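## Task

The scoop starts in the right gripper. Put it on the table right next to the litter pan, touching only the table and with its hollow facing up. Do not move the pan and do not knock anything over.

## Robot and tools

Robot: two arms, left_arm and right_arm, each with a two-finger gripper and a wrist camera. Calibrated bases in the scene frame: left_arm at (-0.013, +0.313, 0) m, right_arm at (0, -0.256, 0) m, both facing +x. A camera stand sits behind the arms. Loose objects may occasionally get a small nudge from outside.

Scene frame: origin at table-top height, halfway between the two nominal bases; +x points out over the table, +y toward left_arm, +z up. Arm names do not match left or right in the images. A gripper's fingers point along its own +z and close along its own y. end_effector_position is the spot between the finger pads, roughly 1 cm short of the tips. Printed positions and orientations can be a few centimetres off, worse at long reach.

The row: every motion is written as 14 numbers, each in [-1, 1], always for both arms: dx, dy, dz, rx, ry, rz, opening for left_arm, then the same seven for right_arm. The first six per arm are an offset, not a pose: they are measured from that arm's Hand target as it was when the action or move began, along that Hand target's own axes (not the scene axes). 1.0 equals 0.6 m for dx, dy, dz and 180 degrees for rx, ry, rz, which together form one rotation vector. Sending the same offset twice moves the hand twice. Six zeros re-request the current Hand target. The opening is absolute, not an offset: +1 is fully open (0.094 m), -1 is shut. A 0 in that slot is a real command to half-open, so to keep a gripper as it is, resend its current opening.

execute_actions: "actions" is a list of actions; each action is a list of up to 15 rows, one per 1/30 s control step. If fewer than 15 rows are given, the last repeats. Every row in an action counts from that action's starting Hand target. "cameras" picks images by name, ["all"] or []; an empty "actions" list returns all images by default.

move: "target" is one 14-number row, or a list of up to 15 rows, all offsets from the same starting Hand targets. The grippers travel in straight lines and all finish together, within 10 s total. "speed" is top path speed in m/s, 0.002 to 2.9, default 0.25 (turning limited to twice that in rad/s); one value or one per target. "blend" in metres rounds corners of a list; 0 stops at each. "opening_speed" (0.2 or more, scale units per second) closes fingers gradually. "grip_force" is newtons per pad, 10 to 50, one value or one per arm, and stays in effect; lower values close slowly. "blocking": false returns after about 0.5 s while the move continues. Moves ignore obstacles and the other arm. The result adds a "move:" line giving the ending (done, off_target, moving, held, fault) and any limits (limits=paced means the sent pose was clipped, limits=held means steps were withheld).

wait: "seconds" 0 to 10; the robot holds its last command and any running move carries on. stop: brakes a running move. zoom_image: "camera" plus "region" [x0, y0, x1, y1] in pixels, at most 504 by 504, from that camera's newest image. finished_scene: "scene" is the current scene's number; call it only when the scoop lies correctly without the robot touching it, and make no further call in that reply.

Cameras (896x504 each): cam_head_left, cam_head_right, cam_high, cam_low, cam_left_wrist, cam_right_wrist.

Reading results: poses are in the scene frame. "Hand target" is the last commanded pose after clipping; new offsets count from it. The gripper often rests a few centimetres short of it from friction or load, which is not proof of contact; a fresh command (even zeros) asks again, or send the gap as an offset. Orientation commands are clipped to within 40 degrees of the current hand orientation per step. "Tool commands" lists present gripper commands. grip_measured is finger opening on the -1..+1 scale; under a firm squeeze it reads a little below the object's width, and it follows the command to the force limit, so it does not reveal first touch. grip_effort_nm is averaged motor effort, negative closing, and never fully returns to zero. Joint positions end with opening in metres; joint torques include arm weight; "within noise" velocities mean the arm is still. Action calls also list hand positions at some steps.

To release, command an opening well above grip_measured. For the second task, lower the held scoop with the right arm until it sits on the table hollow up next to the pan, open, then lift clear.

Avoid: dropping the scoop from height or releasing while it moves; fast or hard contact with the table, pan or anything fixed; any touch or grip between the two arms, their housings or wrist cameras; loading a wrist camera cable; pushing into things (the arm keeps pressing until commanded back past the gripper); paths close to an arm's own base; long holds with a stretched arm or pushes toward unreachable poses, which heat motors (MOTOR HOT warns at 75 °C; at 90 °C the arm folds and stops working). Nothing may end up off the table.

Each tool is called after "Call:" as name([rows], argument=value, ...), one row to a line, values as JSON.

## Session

Call:
execute_actions(actions=[], cameras=["cam_high", "cam_low", "cam_right_wrist", "cam_head_right"])

Scene clock: 0.00 s.
left_arm: end_effector_position=(+0.3211, +0.3351, +0.4128) grip_measured=+1.000 grip_effort_nm=n/a end_effector_quat_wxyz=(+0.691, +0.087, +0.714, +0.066) | right_arm: end_effector_position=(+0.4037, -0.2498, +0.3308) grip_measured=-0.619 grip_effort_nm=n/a end_effector_quat_wxyz=(+0.443, +0.392, +0.658, +0.466)
Joint positions: left_arm=[0.175 0.89 1.049 -0.194 0.194 0.224 0.094] | right_arm=[-0.183 1.165 0.982 -0.01 -0.448 1.263 0.018]
Joint velocities: within noise
Joint torques (N m): no reading
Heat: left arm: 31 °C; right arm: 34 °C.
Hand target: left_arm +0.3177, +0.3344, +0.4228; +0.701, +0.087, +0.705, +0.068 | right_arm +0.4020, -0.2493, +0.3569; +0.474, +0.366, +0.646, +0.473
Tool commands: left_gripper/opening=+1.0 right_gripper/opening=-0.980928
Images, in order (width x height): cam_head_right 896x504, cam_high 896x504, cam_low 896x504, cam_right_wrist 896x504.

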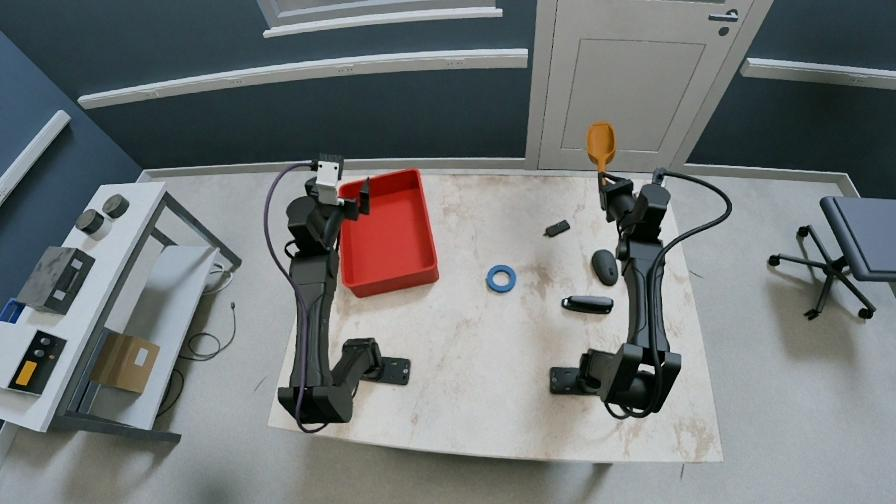

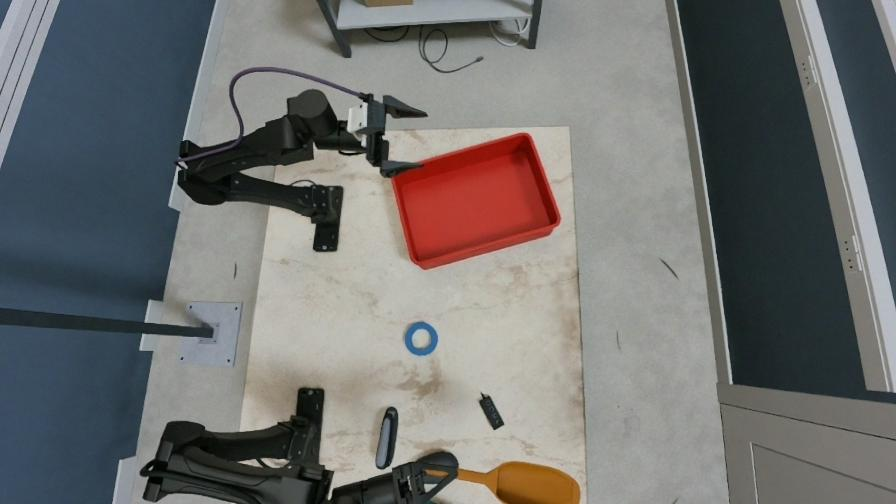

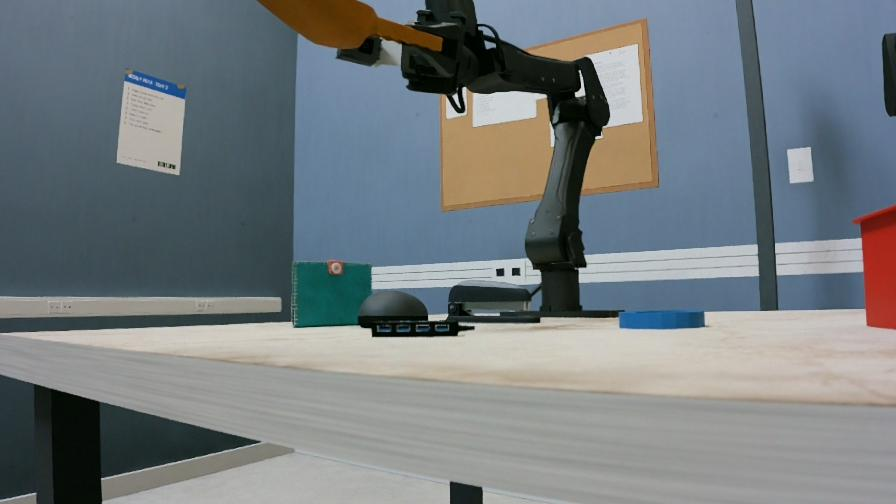

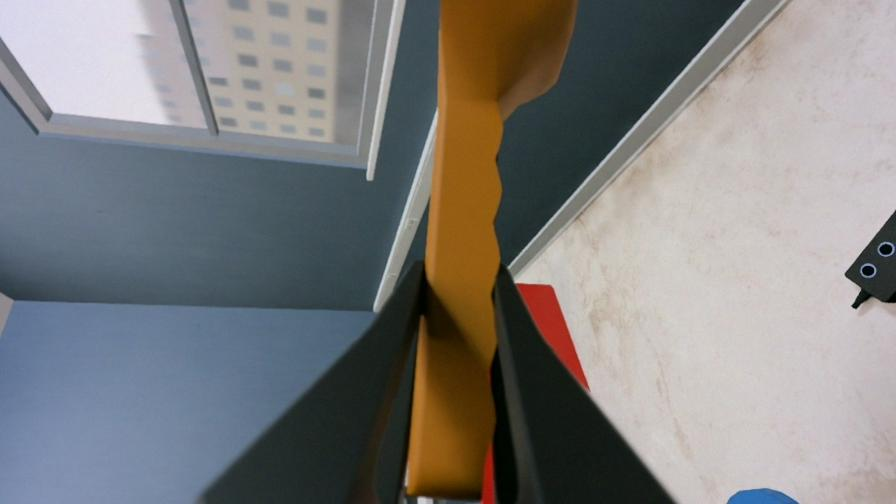

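Call:
move(target=[0, 0, 0, 0, 0, 0, 1.0, 0.656, -0.1315, 0.2643, 0.0149, 0.163, -0.07, -0.98], speed=0.3, cameras=["cam_high", "cam_low", "cam_right_wrist"])

Call:
zoom_image(camera="cam_high", region=[400, 200, 580, 360])

Scene clock: 79.20 s.
left_arm: end_effector_position=(+0.3211, +0.3351, +0.4128) grip_measured=+1.000 grip_effort_nm=0.00 end_effector_quat_wxyz=(+0.691, +0.087, +0.714, +0.066) | right_arm: end_effector_position=(+0.4270, +0.1266, +0.1388) grip_measured=-0.619 grip_effort_nm=-1.03 end_effector_quat_wxyz=(+0.307, +0.183, +0.810, +0.465)
Joint positions: left_arm=[0.175 0.89 1.049 -0.194 0.194 0.224 0.094] | right_arm=[0.713 1.975 1.206 0.378 -0.048 1.189 0.018]
Joint torques (N m): left_arm=[-0.08 -2.35 7.75 1.85 -0.03 -0.05] | right_arm=[-0.32 -9.66 9.95 2.41 0.18 -0.27]
Heat: left arm: 37 °C; right arm: 40 °C.
Hand target: left_arm +0.3177, +0.3344, +0.4228; +0.701, +0.087, +0.705, +0.068 | right_arm +0.4410, +0.1328, +0.1601; +0.335, +0.173, +0.792, +0.481
Off the commanded pose: left_arm 0.011 m, 2 deg | right_arm 0.026 m, 4 deg.
move: off_target (left_arm, right_arm)
Images, in order (width x height): cam_high 896x504, cam_low 896x504, cam_right_wrist 896x504.

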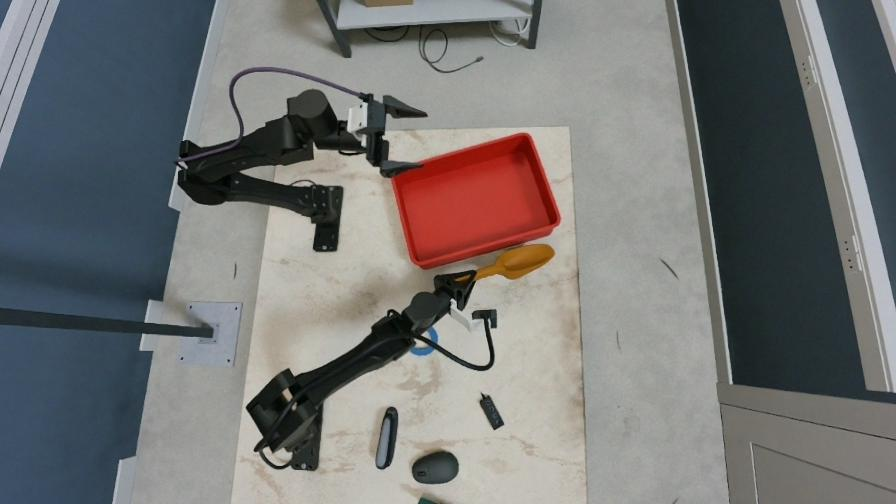

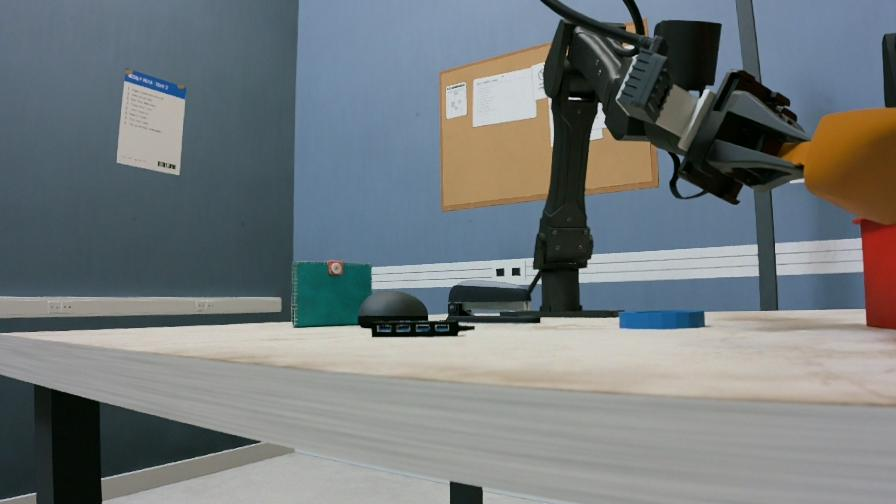

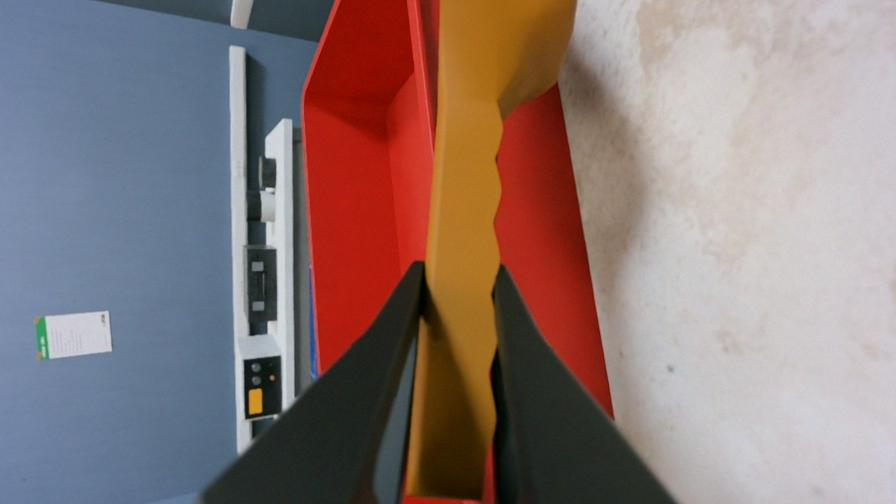

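Scaled by 2.800.

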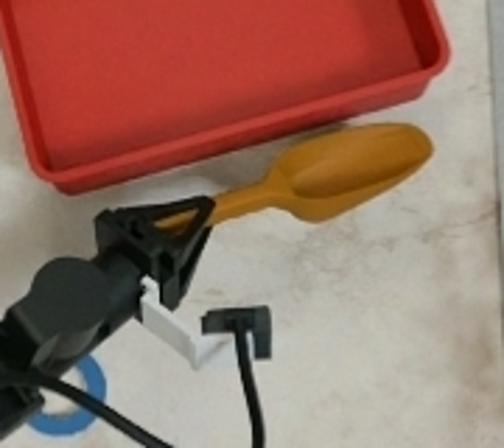

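Call:
move([
  [0,0,0,0,0,0,1.0,0.02528,-0.09725,0.04475,0,0,0,-0.98],
  [0,0,0,0,0,0,1.0,0.04046,-0.1338,0.05778,0,0,0,-0.98],
], speed=[0.15,0.06], blend=[0.02,0], cameras=["cam_high","cam_right_wrist"])

Scene clock: 107.70 s.
left_arm: end_effector_position=(+0.3211, +0.3351, +0.4128) grip_measured=+1.000 grip_effort_nm=0.00 end_effector_quat_wxyz=(+0.691, +0.087, +0.714, +0.066) | right_arm: end_effector_position=(+0.4464, +0.1319, +0.0686) grip_measured=-0.619 grip_effort_nm=-1.03 end_effector_quat_wxyz=(+0.319, +0.183, +0.800, +0.474)
Joint positions: left_arm=[0.175 0.89 1.049 -0.194 0.194 0.224 0.094] | right_arm=[0.697 2.202 1.189 0.66 -0.054 1.183 0.018]
Joint torques (N m): left_arm=[-0.1 -2.36 7.75 1.82 -0.02 -0.05] | right_arm=[-0.62 -10.11 5.74 2.57 0.02 -0.29]
Heat: left arm: 38 °C; right arm: 44 °C.
Hand target: left_arm +0.3177, +0.3344, +0.4228; +0.701, +0.087, +0.705, +0.068 | right_arm +0.4516, +0.1312, +0.0699; +0.335, +0.173, +0.792, +0.481
Off the commanded pose: left_arm 0.011 m, 2 deg | right_arm 0.006 m, 2 deg.
move: off_target (left_arm); blend cut to 0.0125 m at target 1
Images, in order (width x height): cam_high 896x504, cam_right_wrist 896x504.

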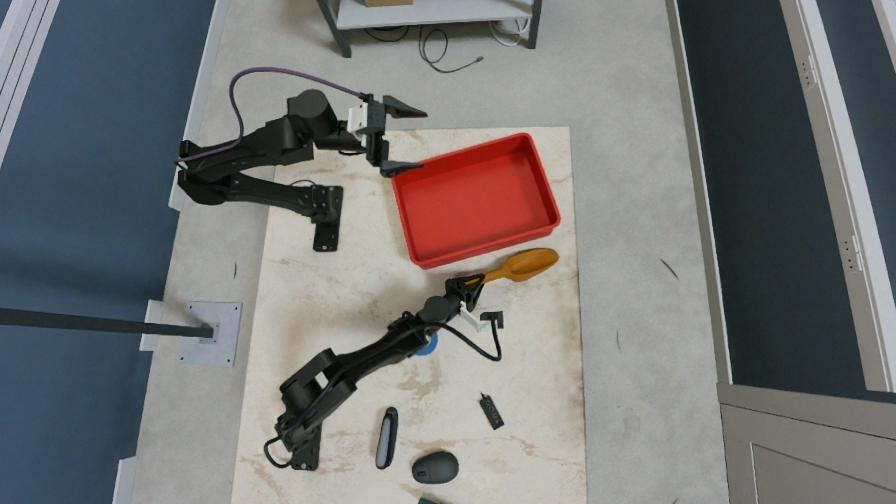

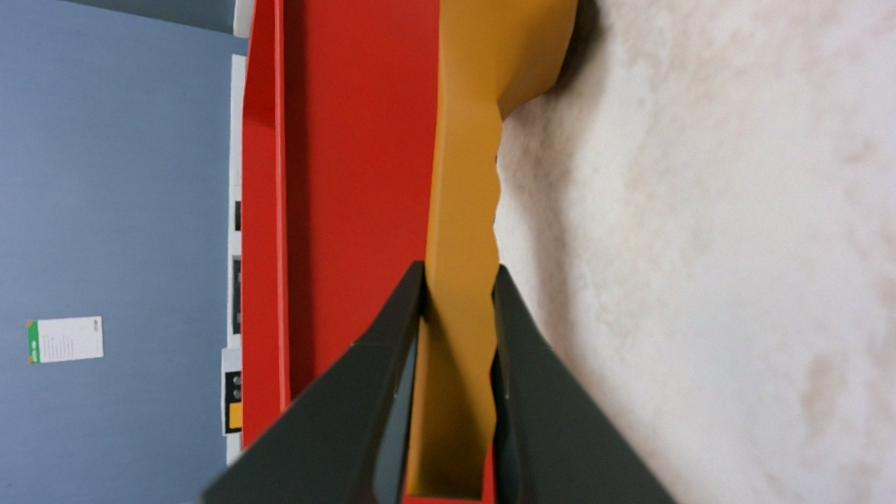

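Call:
move(target=[0,0,0,0,0,0,1.0,-0.00053,-0.02223,0.00222,0,0,0,-0.98], speed=0.04)

Call:
zoom_image(camera="cam_high", region=[380, 200, 620, 380])

Scene clock: 123.30 s.
left_arm: end_effector_position=(+0.3211, +0.3351, +0.4128) grip_measured=+1.000 grip_effort_nm=-0.01 end_effector_quat_wxyz=(+0.691, +0.087, +0.714, +0.066) | right_arm: end_effector_position=(+0.4492, +0.1289, +0.0638) grip_measured=-0.619 grip_effort_nm=-1.03 end_effector_quat_wxyz=(+0.324, +0.179, +0.794, +0.483)
Joint positions: left_arm=[0.175 0.89 1.049 -0.194 0.194 0.224 0.094] | right_arm=[0.686 2.226 1.175 0.721 -0.067 1.178 0.018]
Joint torques (N m): left_arm=[-0.03 -2.37 7.69 1.85 -0.01 -0.04] | right_arm=[-0.88 -9.83 5.44 2.38 0.02 -0.27]
Heat: left arm: 39 °C; right arm: 44 °C.
Hand target: left_arm +0.3177, +0.3344, +0.4228; +0.701, +0.087, +0.705, +0.068 | right_arm +0.4535, +0.1254, +0.0579; +0.335, +0.173, +0.792, +0.480
Off the commanded pose: left_arm 0.011 m, 2 deg | right_arm 0.008 m, 1 deg.
move: off_target (left_arm)

Scaled by 2.100.
This view is cut from an older image: the scene may have changed since it was taken.

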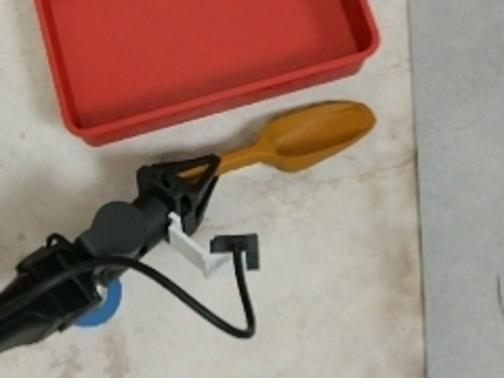

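Call:
wait(seconds=0, cameras=["cam_low","cam_right_wrist","cam_high"])

Call:
zoom_image(camera="cam_low", region=[300, 200, 700, 425])

Call:
zoom_image(camera="cam_high", region=[420, 210, 580, 330])

Scene clock: 129.63 s.
left_arm: end_effector_position=(+0.3211, +0.3351, +0.4128) grip_measured=+1.000 grip_effort_nm=0.00 end_effector_quat_wxyz=(+0.691, +0.087, +0.714, +0.066) | right_arm: end_effector_position=(+0.4493, +0.1290, +0.0638) grip_measured=-0.619 grip_effort_nm=-1.03 end_effector_quat_wxyz=(+0.325, +0.179, +0.793, +0.483)
Joint positions: left_arm=[0.175 0.89 1.049 -0.194 0.194 0.224 0.094] | right_arm=[0.686 2.226 1.175 0.722 -0.067 1.178 0.018]
Joint torques (N m): left_arm=[-0.01 -2.43 7.73 1.85 0.01 -0.03] | right_arm=[-0.87 -9.8 5.48 2.36 0.04 -0.27]
Heat: left arm: 39 °C; right arm: 45 °C.
Hand target: left_arm +0.3177, +0.3344, +0.4228; +0.701, +0.087, +0.705, +0.068 | right_arm +0.4535, +0.1255, +0.0580; +0.336, +0.173, +0.792, +0.481
Tool commands: left_gripper/opening=+1.0 right_gripper/opening=-0.98
Off the commanded pose: left_arm 0.011 m, 2 deg | right_arm 0.008 m, 1 deg.
Images, in order (width x height): cam_high 896x504, cam_low 896x504, cam_right_wrist 896x504.

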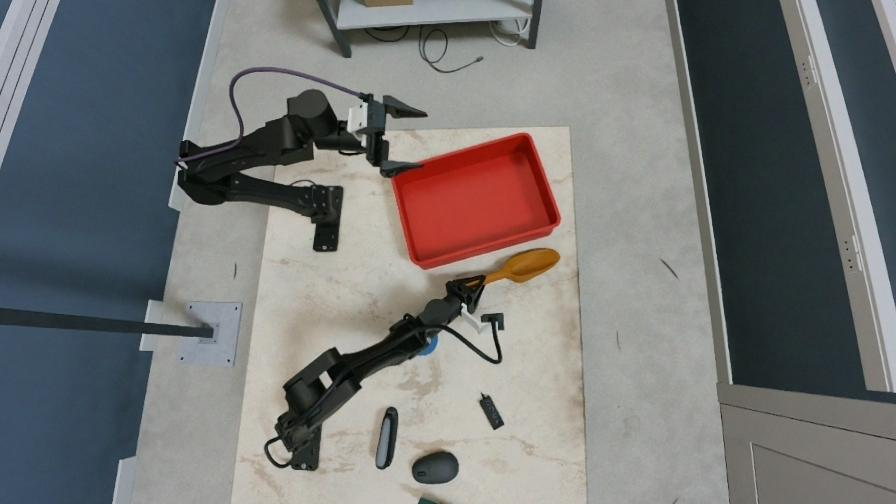

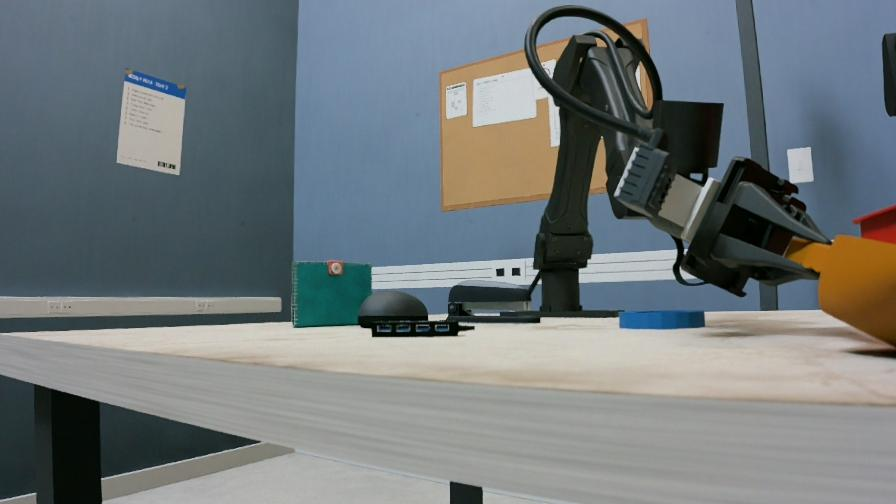

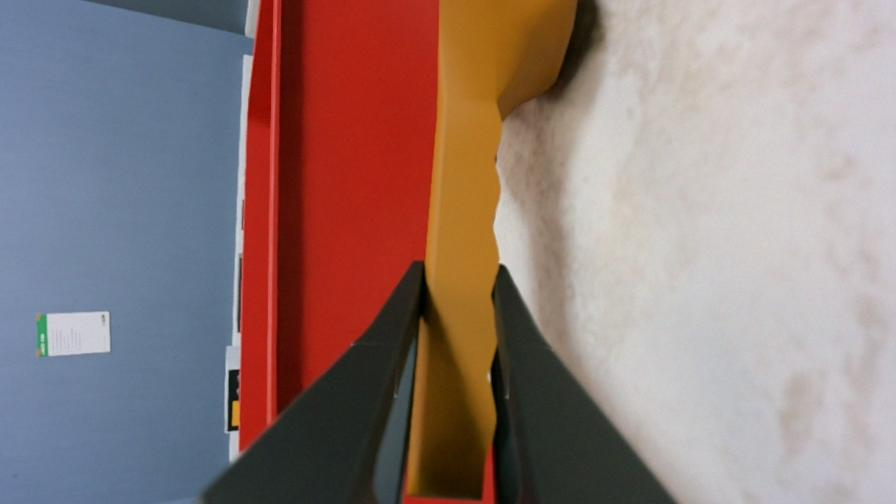

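Scaled by 1.260.

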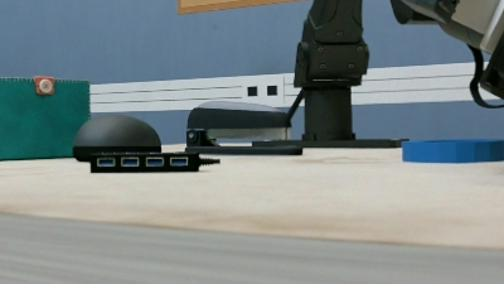

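Scaled by 3.150.

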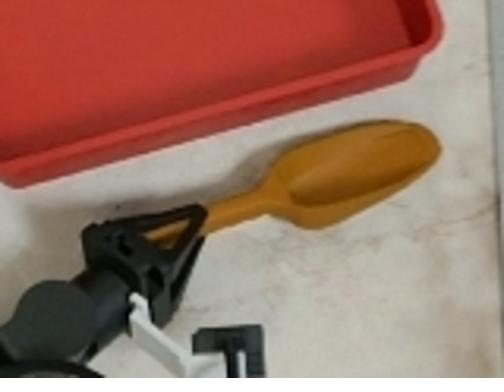

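Call:
zoom_image(camera="cam_low", region=[720, 200, 896, 380])

Scaled by 2.800.

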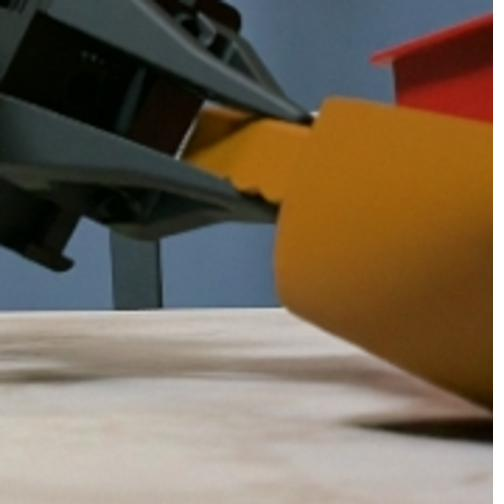

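Call:
move(target=[0,0,0,0,0,0,1.0,0.00607,-0.01462,0.00521,0,0,0,-0.98], speed=0.04, cameras=["cam_low"])

Call:
zoom_image(camera="cam_low", region=[720, 200, 896, 380])

Scene clock: 140.30 s.
left_arm: end_effector_position=(+0.3211, +0.3351, +0.4128) grip_measured=+1.000 grip_effort_nm=0.00 end_effector_quat_wxyz=(+0.691, +0.087, +0.714, +0.066) | right_arm: end_effector_position=(+0.4510, +0.1304, +0.0607) grip_measured=-0.619 grip_effort_nm=-1.03 end_effector_quat_wxyz=(+0.331, +0.177, +0.787, +0.489)
Joint positions: left_arm=[0.175 0.89 1.049 -0.194 0.194 0.224 0.094] | right_arm=[0.686 2.252 1.175 0.769 -0.067 1.176 0.018]
Joint torques (N m): left_arm=[-0.05 -2.37 7.73 1.83 0 -0.02] | right_arm=[-0.87 -9.62 5.16 2.2 0.02 -0.24]
Heat: left arm: 39 °C; right arm: 46 °C.
Hand target: left_arm +0.3177, +0.3344, +0.4228; +0.701, +0.087, +0.705, +0.068 | right_arm +0.4535, +0.1254, +0.0479; +0.335, +0.173, +0.792, +0.480
Off the commanded pose: left_arm 0.011 m, 2 deg | right_arm 0.014 m, 1 deg.
move: off_target (left_arm, right_arm)
Images, in order (width x height): cam_low 896x504.

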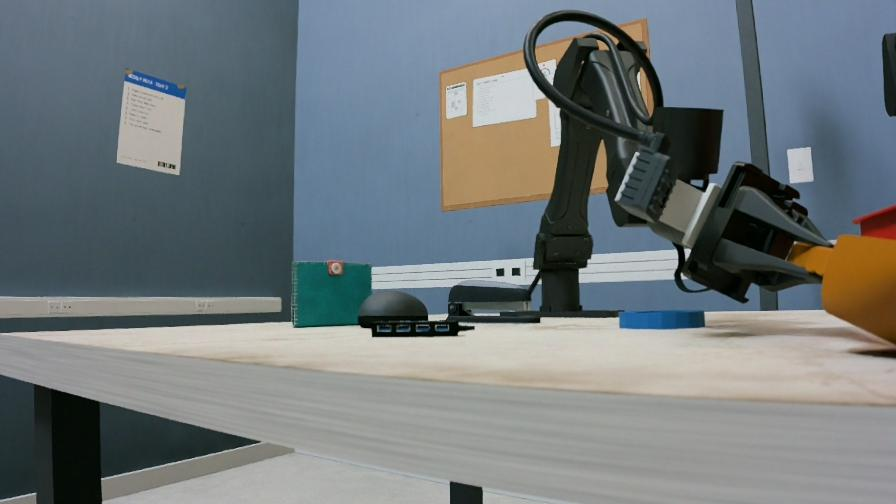

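Scaled by 2.800.

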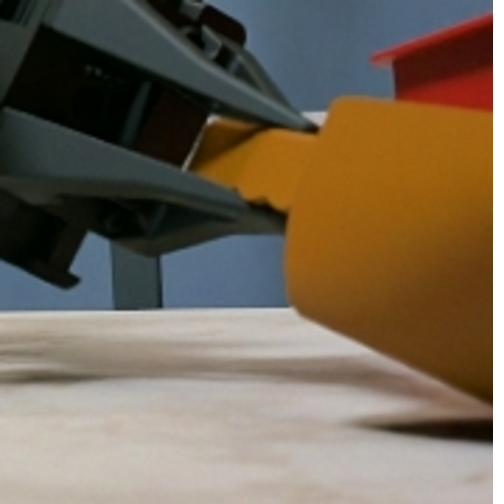

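Call:
move(target=[0,0,0,0,0,0,1.0,0,0,0,0,0,0,-0.35], opening_speed=0.4, cameras=["cam_low","cam_right_wrist","cam_high","cam_left_wrist"])

Call:
zoom_image(camera="cam_low", region=[720, 200, 896, 380])

Call:
zoom_image(camera="cam_high", region=[420, 210, 580, 330])

Scene clock: 204.53 s.
left_arm: end_effector_position=(+0.3211, +0.3351, +0.4128) grip_measured=+1.000 grip_effort_nm=0.00 end_effector_quat_wxyz=(+0.691, +0.087, +0.714, +0.066) | right_arm: end_effector_position=(+0.4508, +0.1303, +0.0583) grip_measured=-0.352 grip_effort_nm=0.10 end_effector_quat_wxyz=(+0.329, +0.177, +0.789, +0.488)
Joint positions: left_arm=[0.175 0.89 1.049 -0.194 0.194 0.224 0.094] | right_arm=[0.686 2.256 1.175 0.769 -0.067 1.176 0.03]
Joint torques (N m): left_arm=[-0.09 -2.32 7.66 1.83 0.01 -0.03] | right_arm=[-0.84 -9.89 5.16 2.18 0.02 -0.24]
Heat: left arm: 41 °C; right arm: 47 °C.
Hand target: left_arm +0.3177, +0.3344, +0.4228; +0.701, +0.087, +0.705, +0.068 | right_arm +0.4535, +0.1254, +0.0480; +0.335, +0.173, +0.792, +0.481
Off the commanded pose: left_arm 0.011 m, 2 deg | right_arm 0.012 m, 1 deg.
move: off_target (left_arm, right_arm)
Images, in order (width x height): cam_high 896x504, cam_low 896x504, cam_left_wrist 896x504, cam_right_wrist 896x504.

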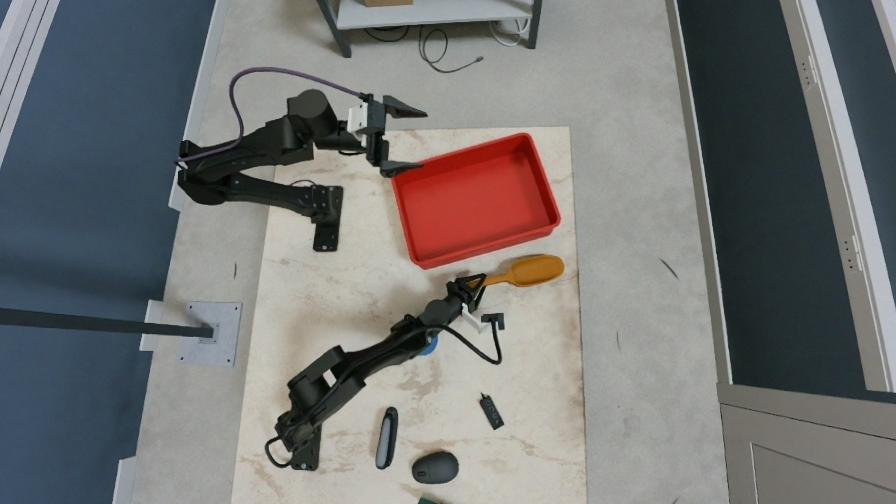

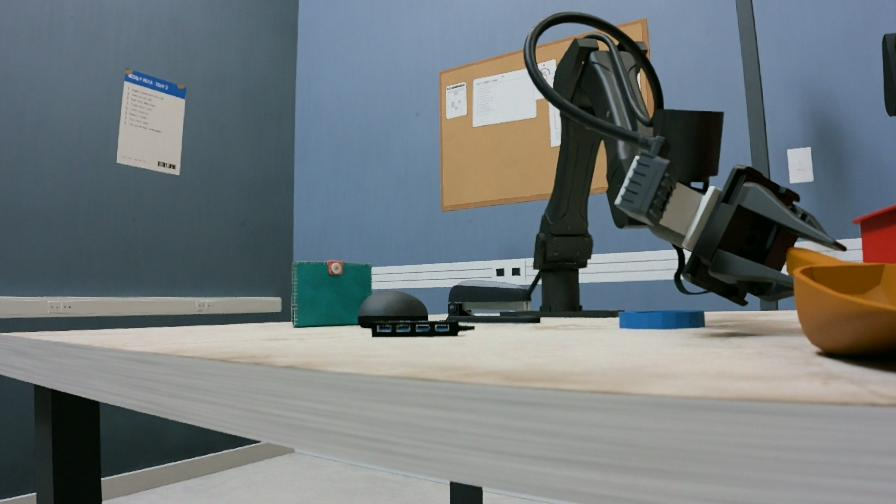

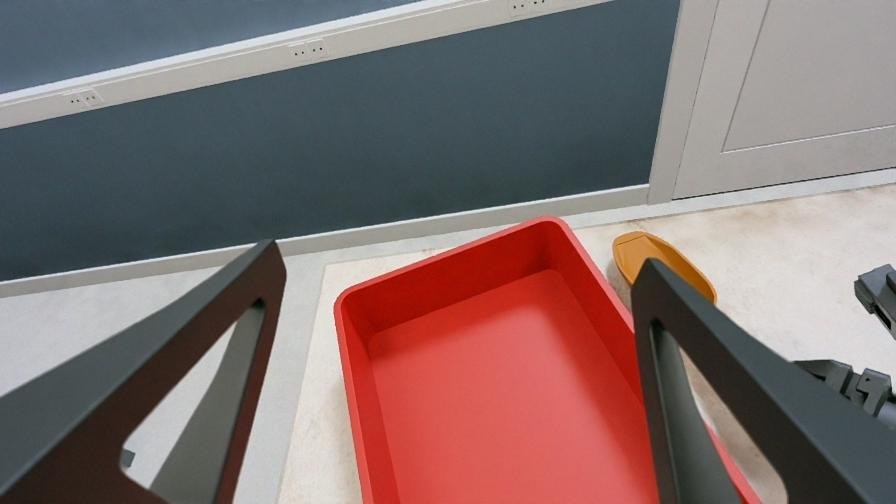

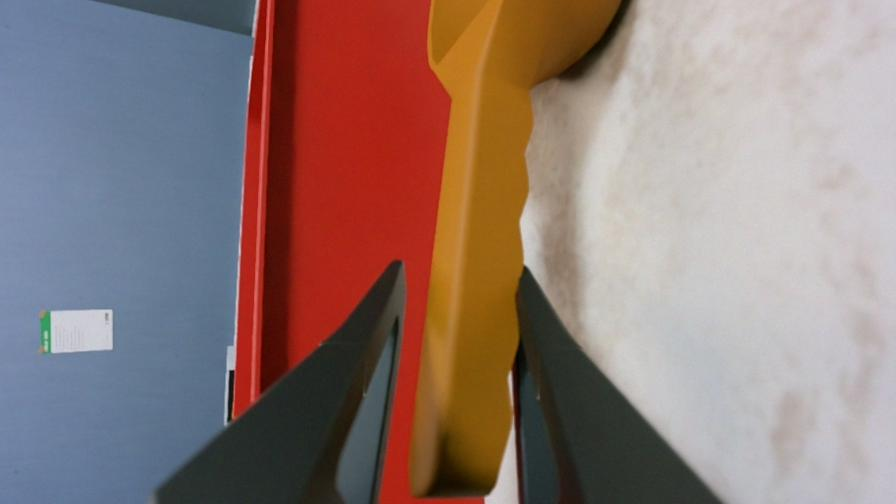

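Scaled by 2.800.

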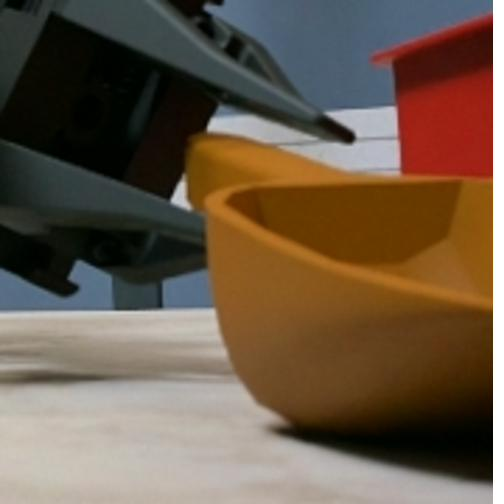

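Scaled by 3.150.

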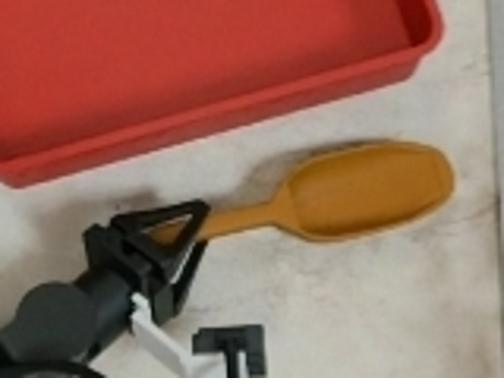

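Call:
move([
  [0,0,0,0,0,0,1.0,0,0,0,0,0,0,-0.2],
  [0,0,0,0,0,0,1.0,0.0017,-0.00468,-0.13245,0,0,0,-0.2],
  [0,0,0,0,0,0,1.0,-0.04117,0.10478,-0.29787,0,0,0,-0.2],
], speed=[0.1,0.1,0.2], blend=[0,0.02,0], opening_speed=0.4, cameras=["cam_high","cam_low","cam_right_wrist"])

Call:
zoom_image(camera="cam_high", region=[420, 210, 580, 330])

Call:
zoom_image(camera="cam_low", region=[720, 200, 896, 380])

Scene clock: 237.10 s.
left_arm: end_effector_position=(+0.3211, +0.3351, +0.4128) grip_measured=+1.000 grip_effort_nm=0.00 end_effector_quat_wxyz=(+0.691, +0.087, +0.714, +0.066) | right_arm: end_effector_position=(+0.3415, +0.0283, +0.1556) grip_measured=-0.202 grip_effort_nm=0.10 end_effector_quat_wxyz=(+0.319, +0.182, +0.800, +0.475)
Joint positions: left_arm=[0.175 0.89 1.049 -0.194 0.194 0.224 0.094] | right_arm=[0.652 1.493 0.666 0.472 -0.097 1.166 0.037]
Joint torques (N m): left_arm=[-0.03 -2.41 7.83 1.84 0 -0.05] | right_arm=[-0.76 -8.17 6.54 2.08 0.01 -0.25]
Heat: left arm: 42 °C; right arm: 47 °C.
Hand target: left_arm +0.3177, +0.3344, +0.4228; +0.701, +0.087, +0.705, +0.068 | right_arm +0.3436, +0.0255, +0.1680; +0.335, +0.173, +0.792, +0.481
Off the commanded pose: left_arm 0.011 m, 2 deg | right_arm 0.013 m, 2 deg.
move: off_target (left_arm, right_arm)
Images, in order (width x height): cam_high 896x504, cam_low 896x504, cam_right_wrist 896x504.

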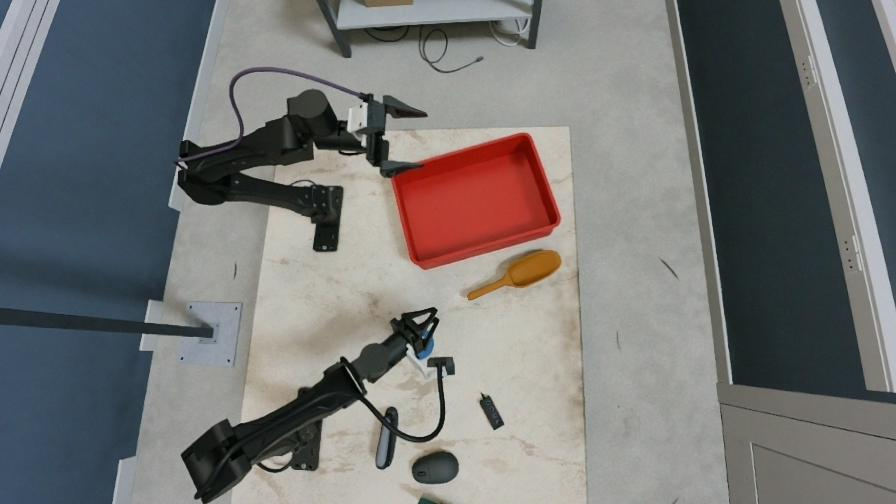

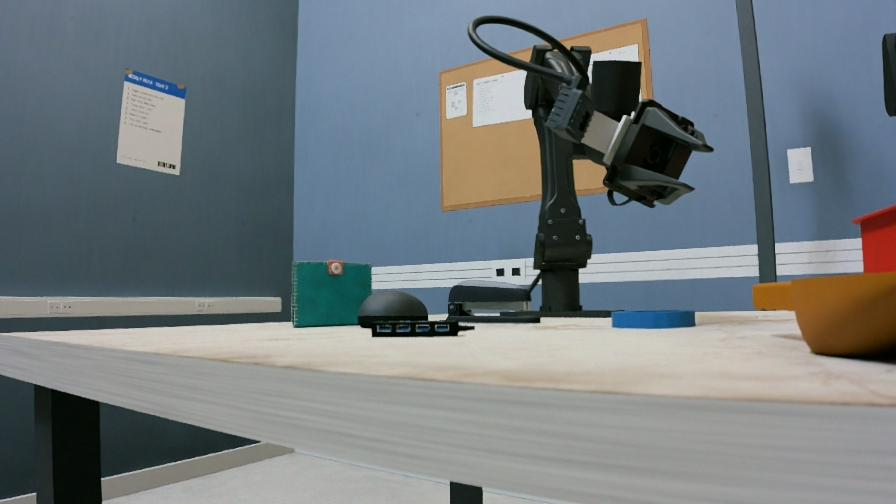

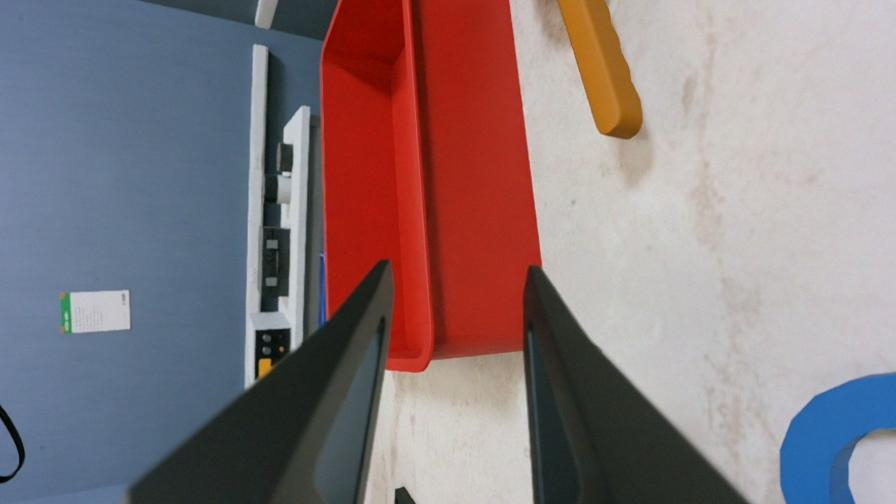

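Scaled by 3.150.

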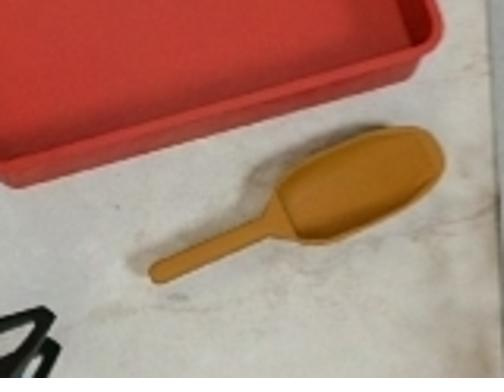

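Scaled by 2.800.

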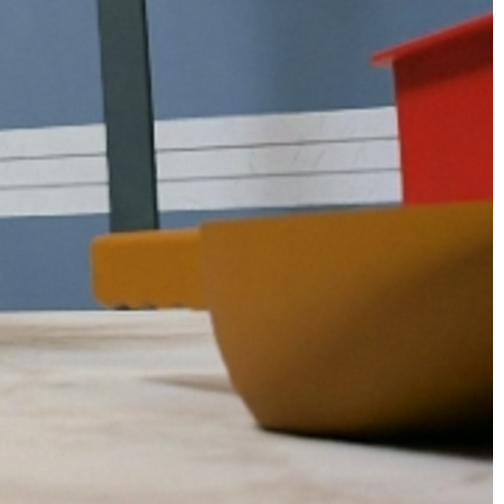

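Call:
finished_scene(scene=3)

The scene is finished: the task was done.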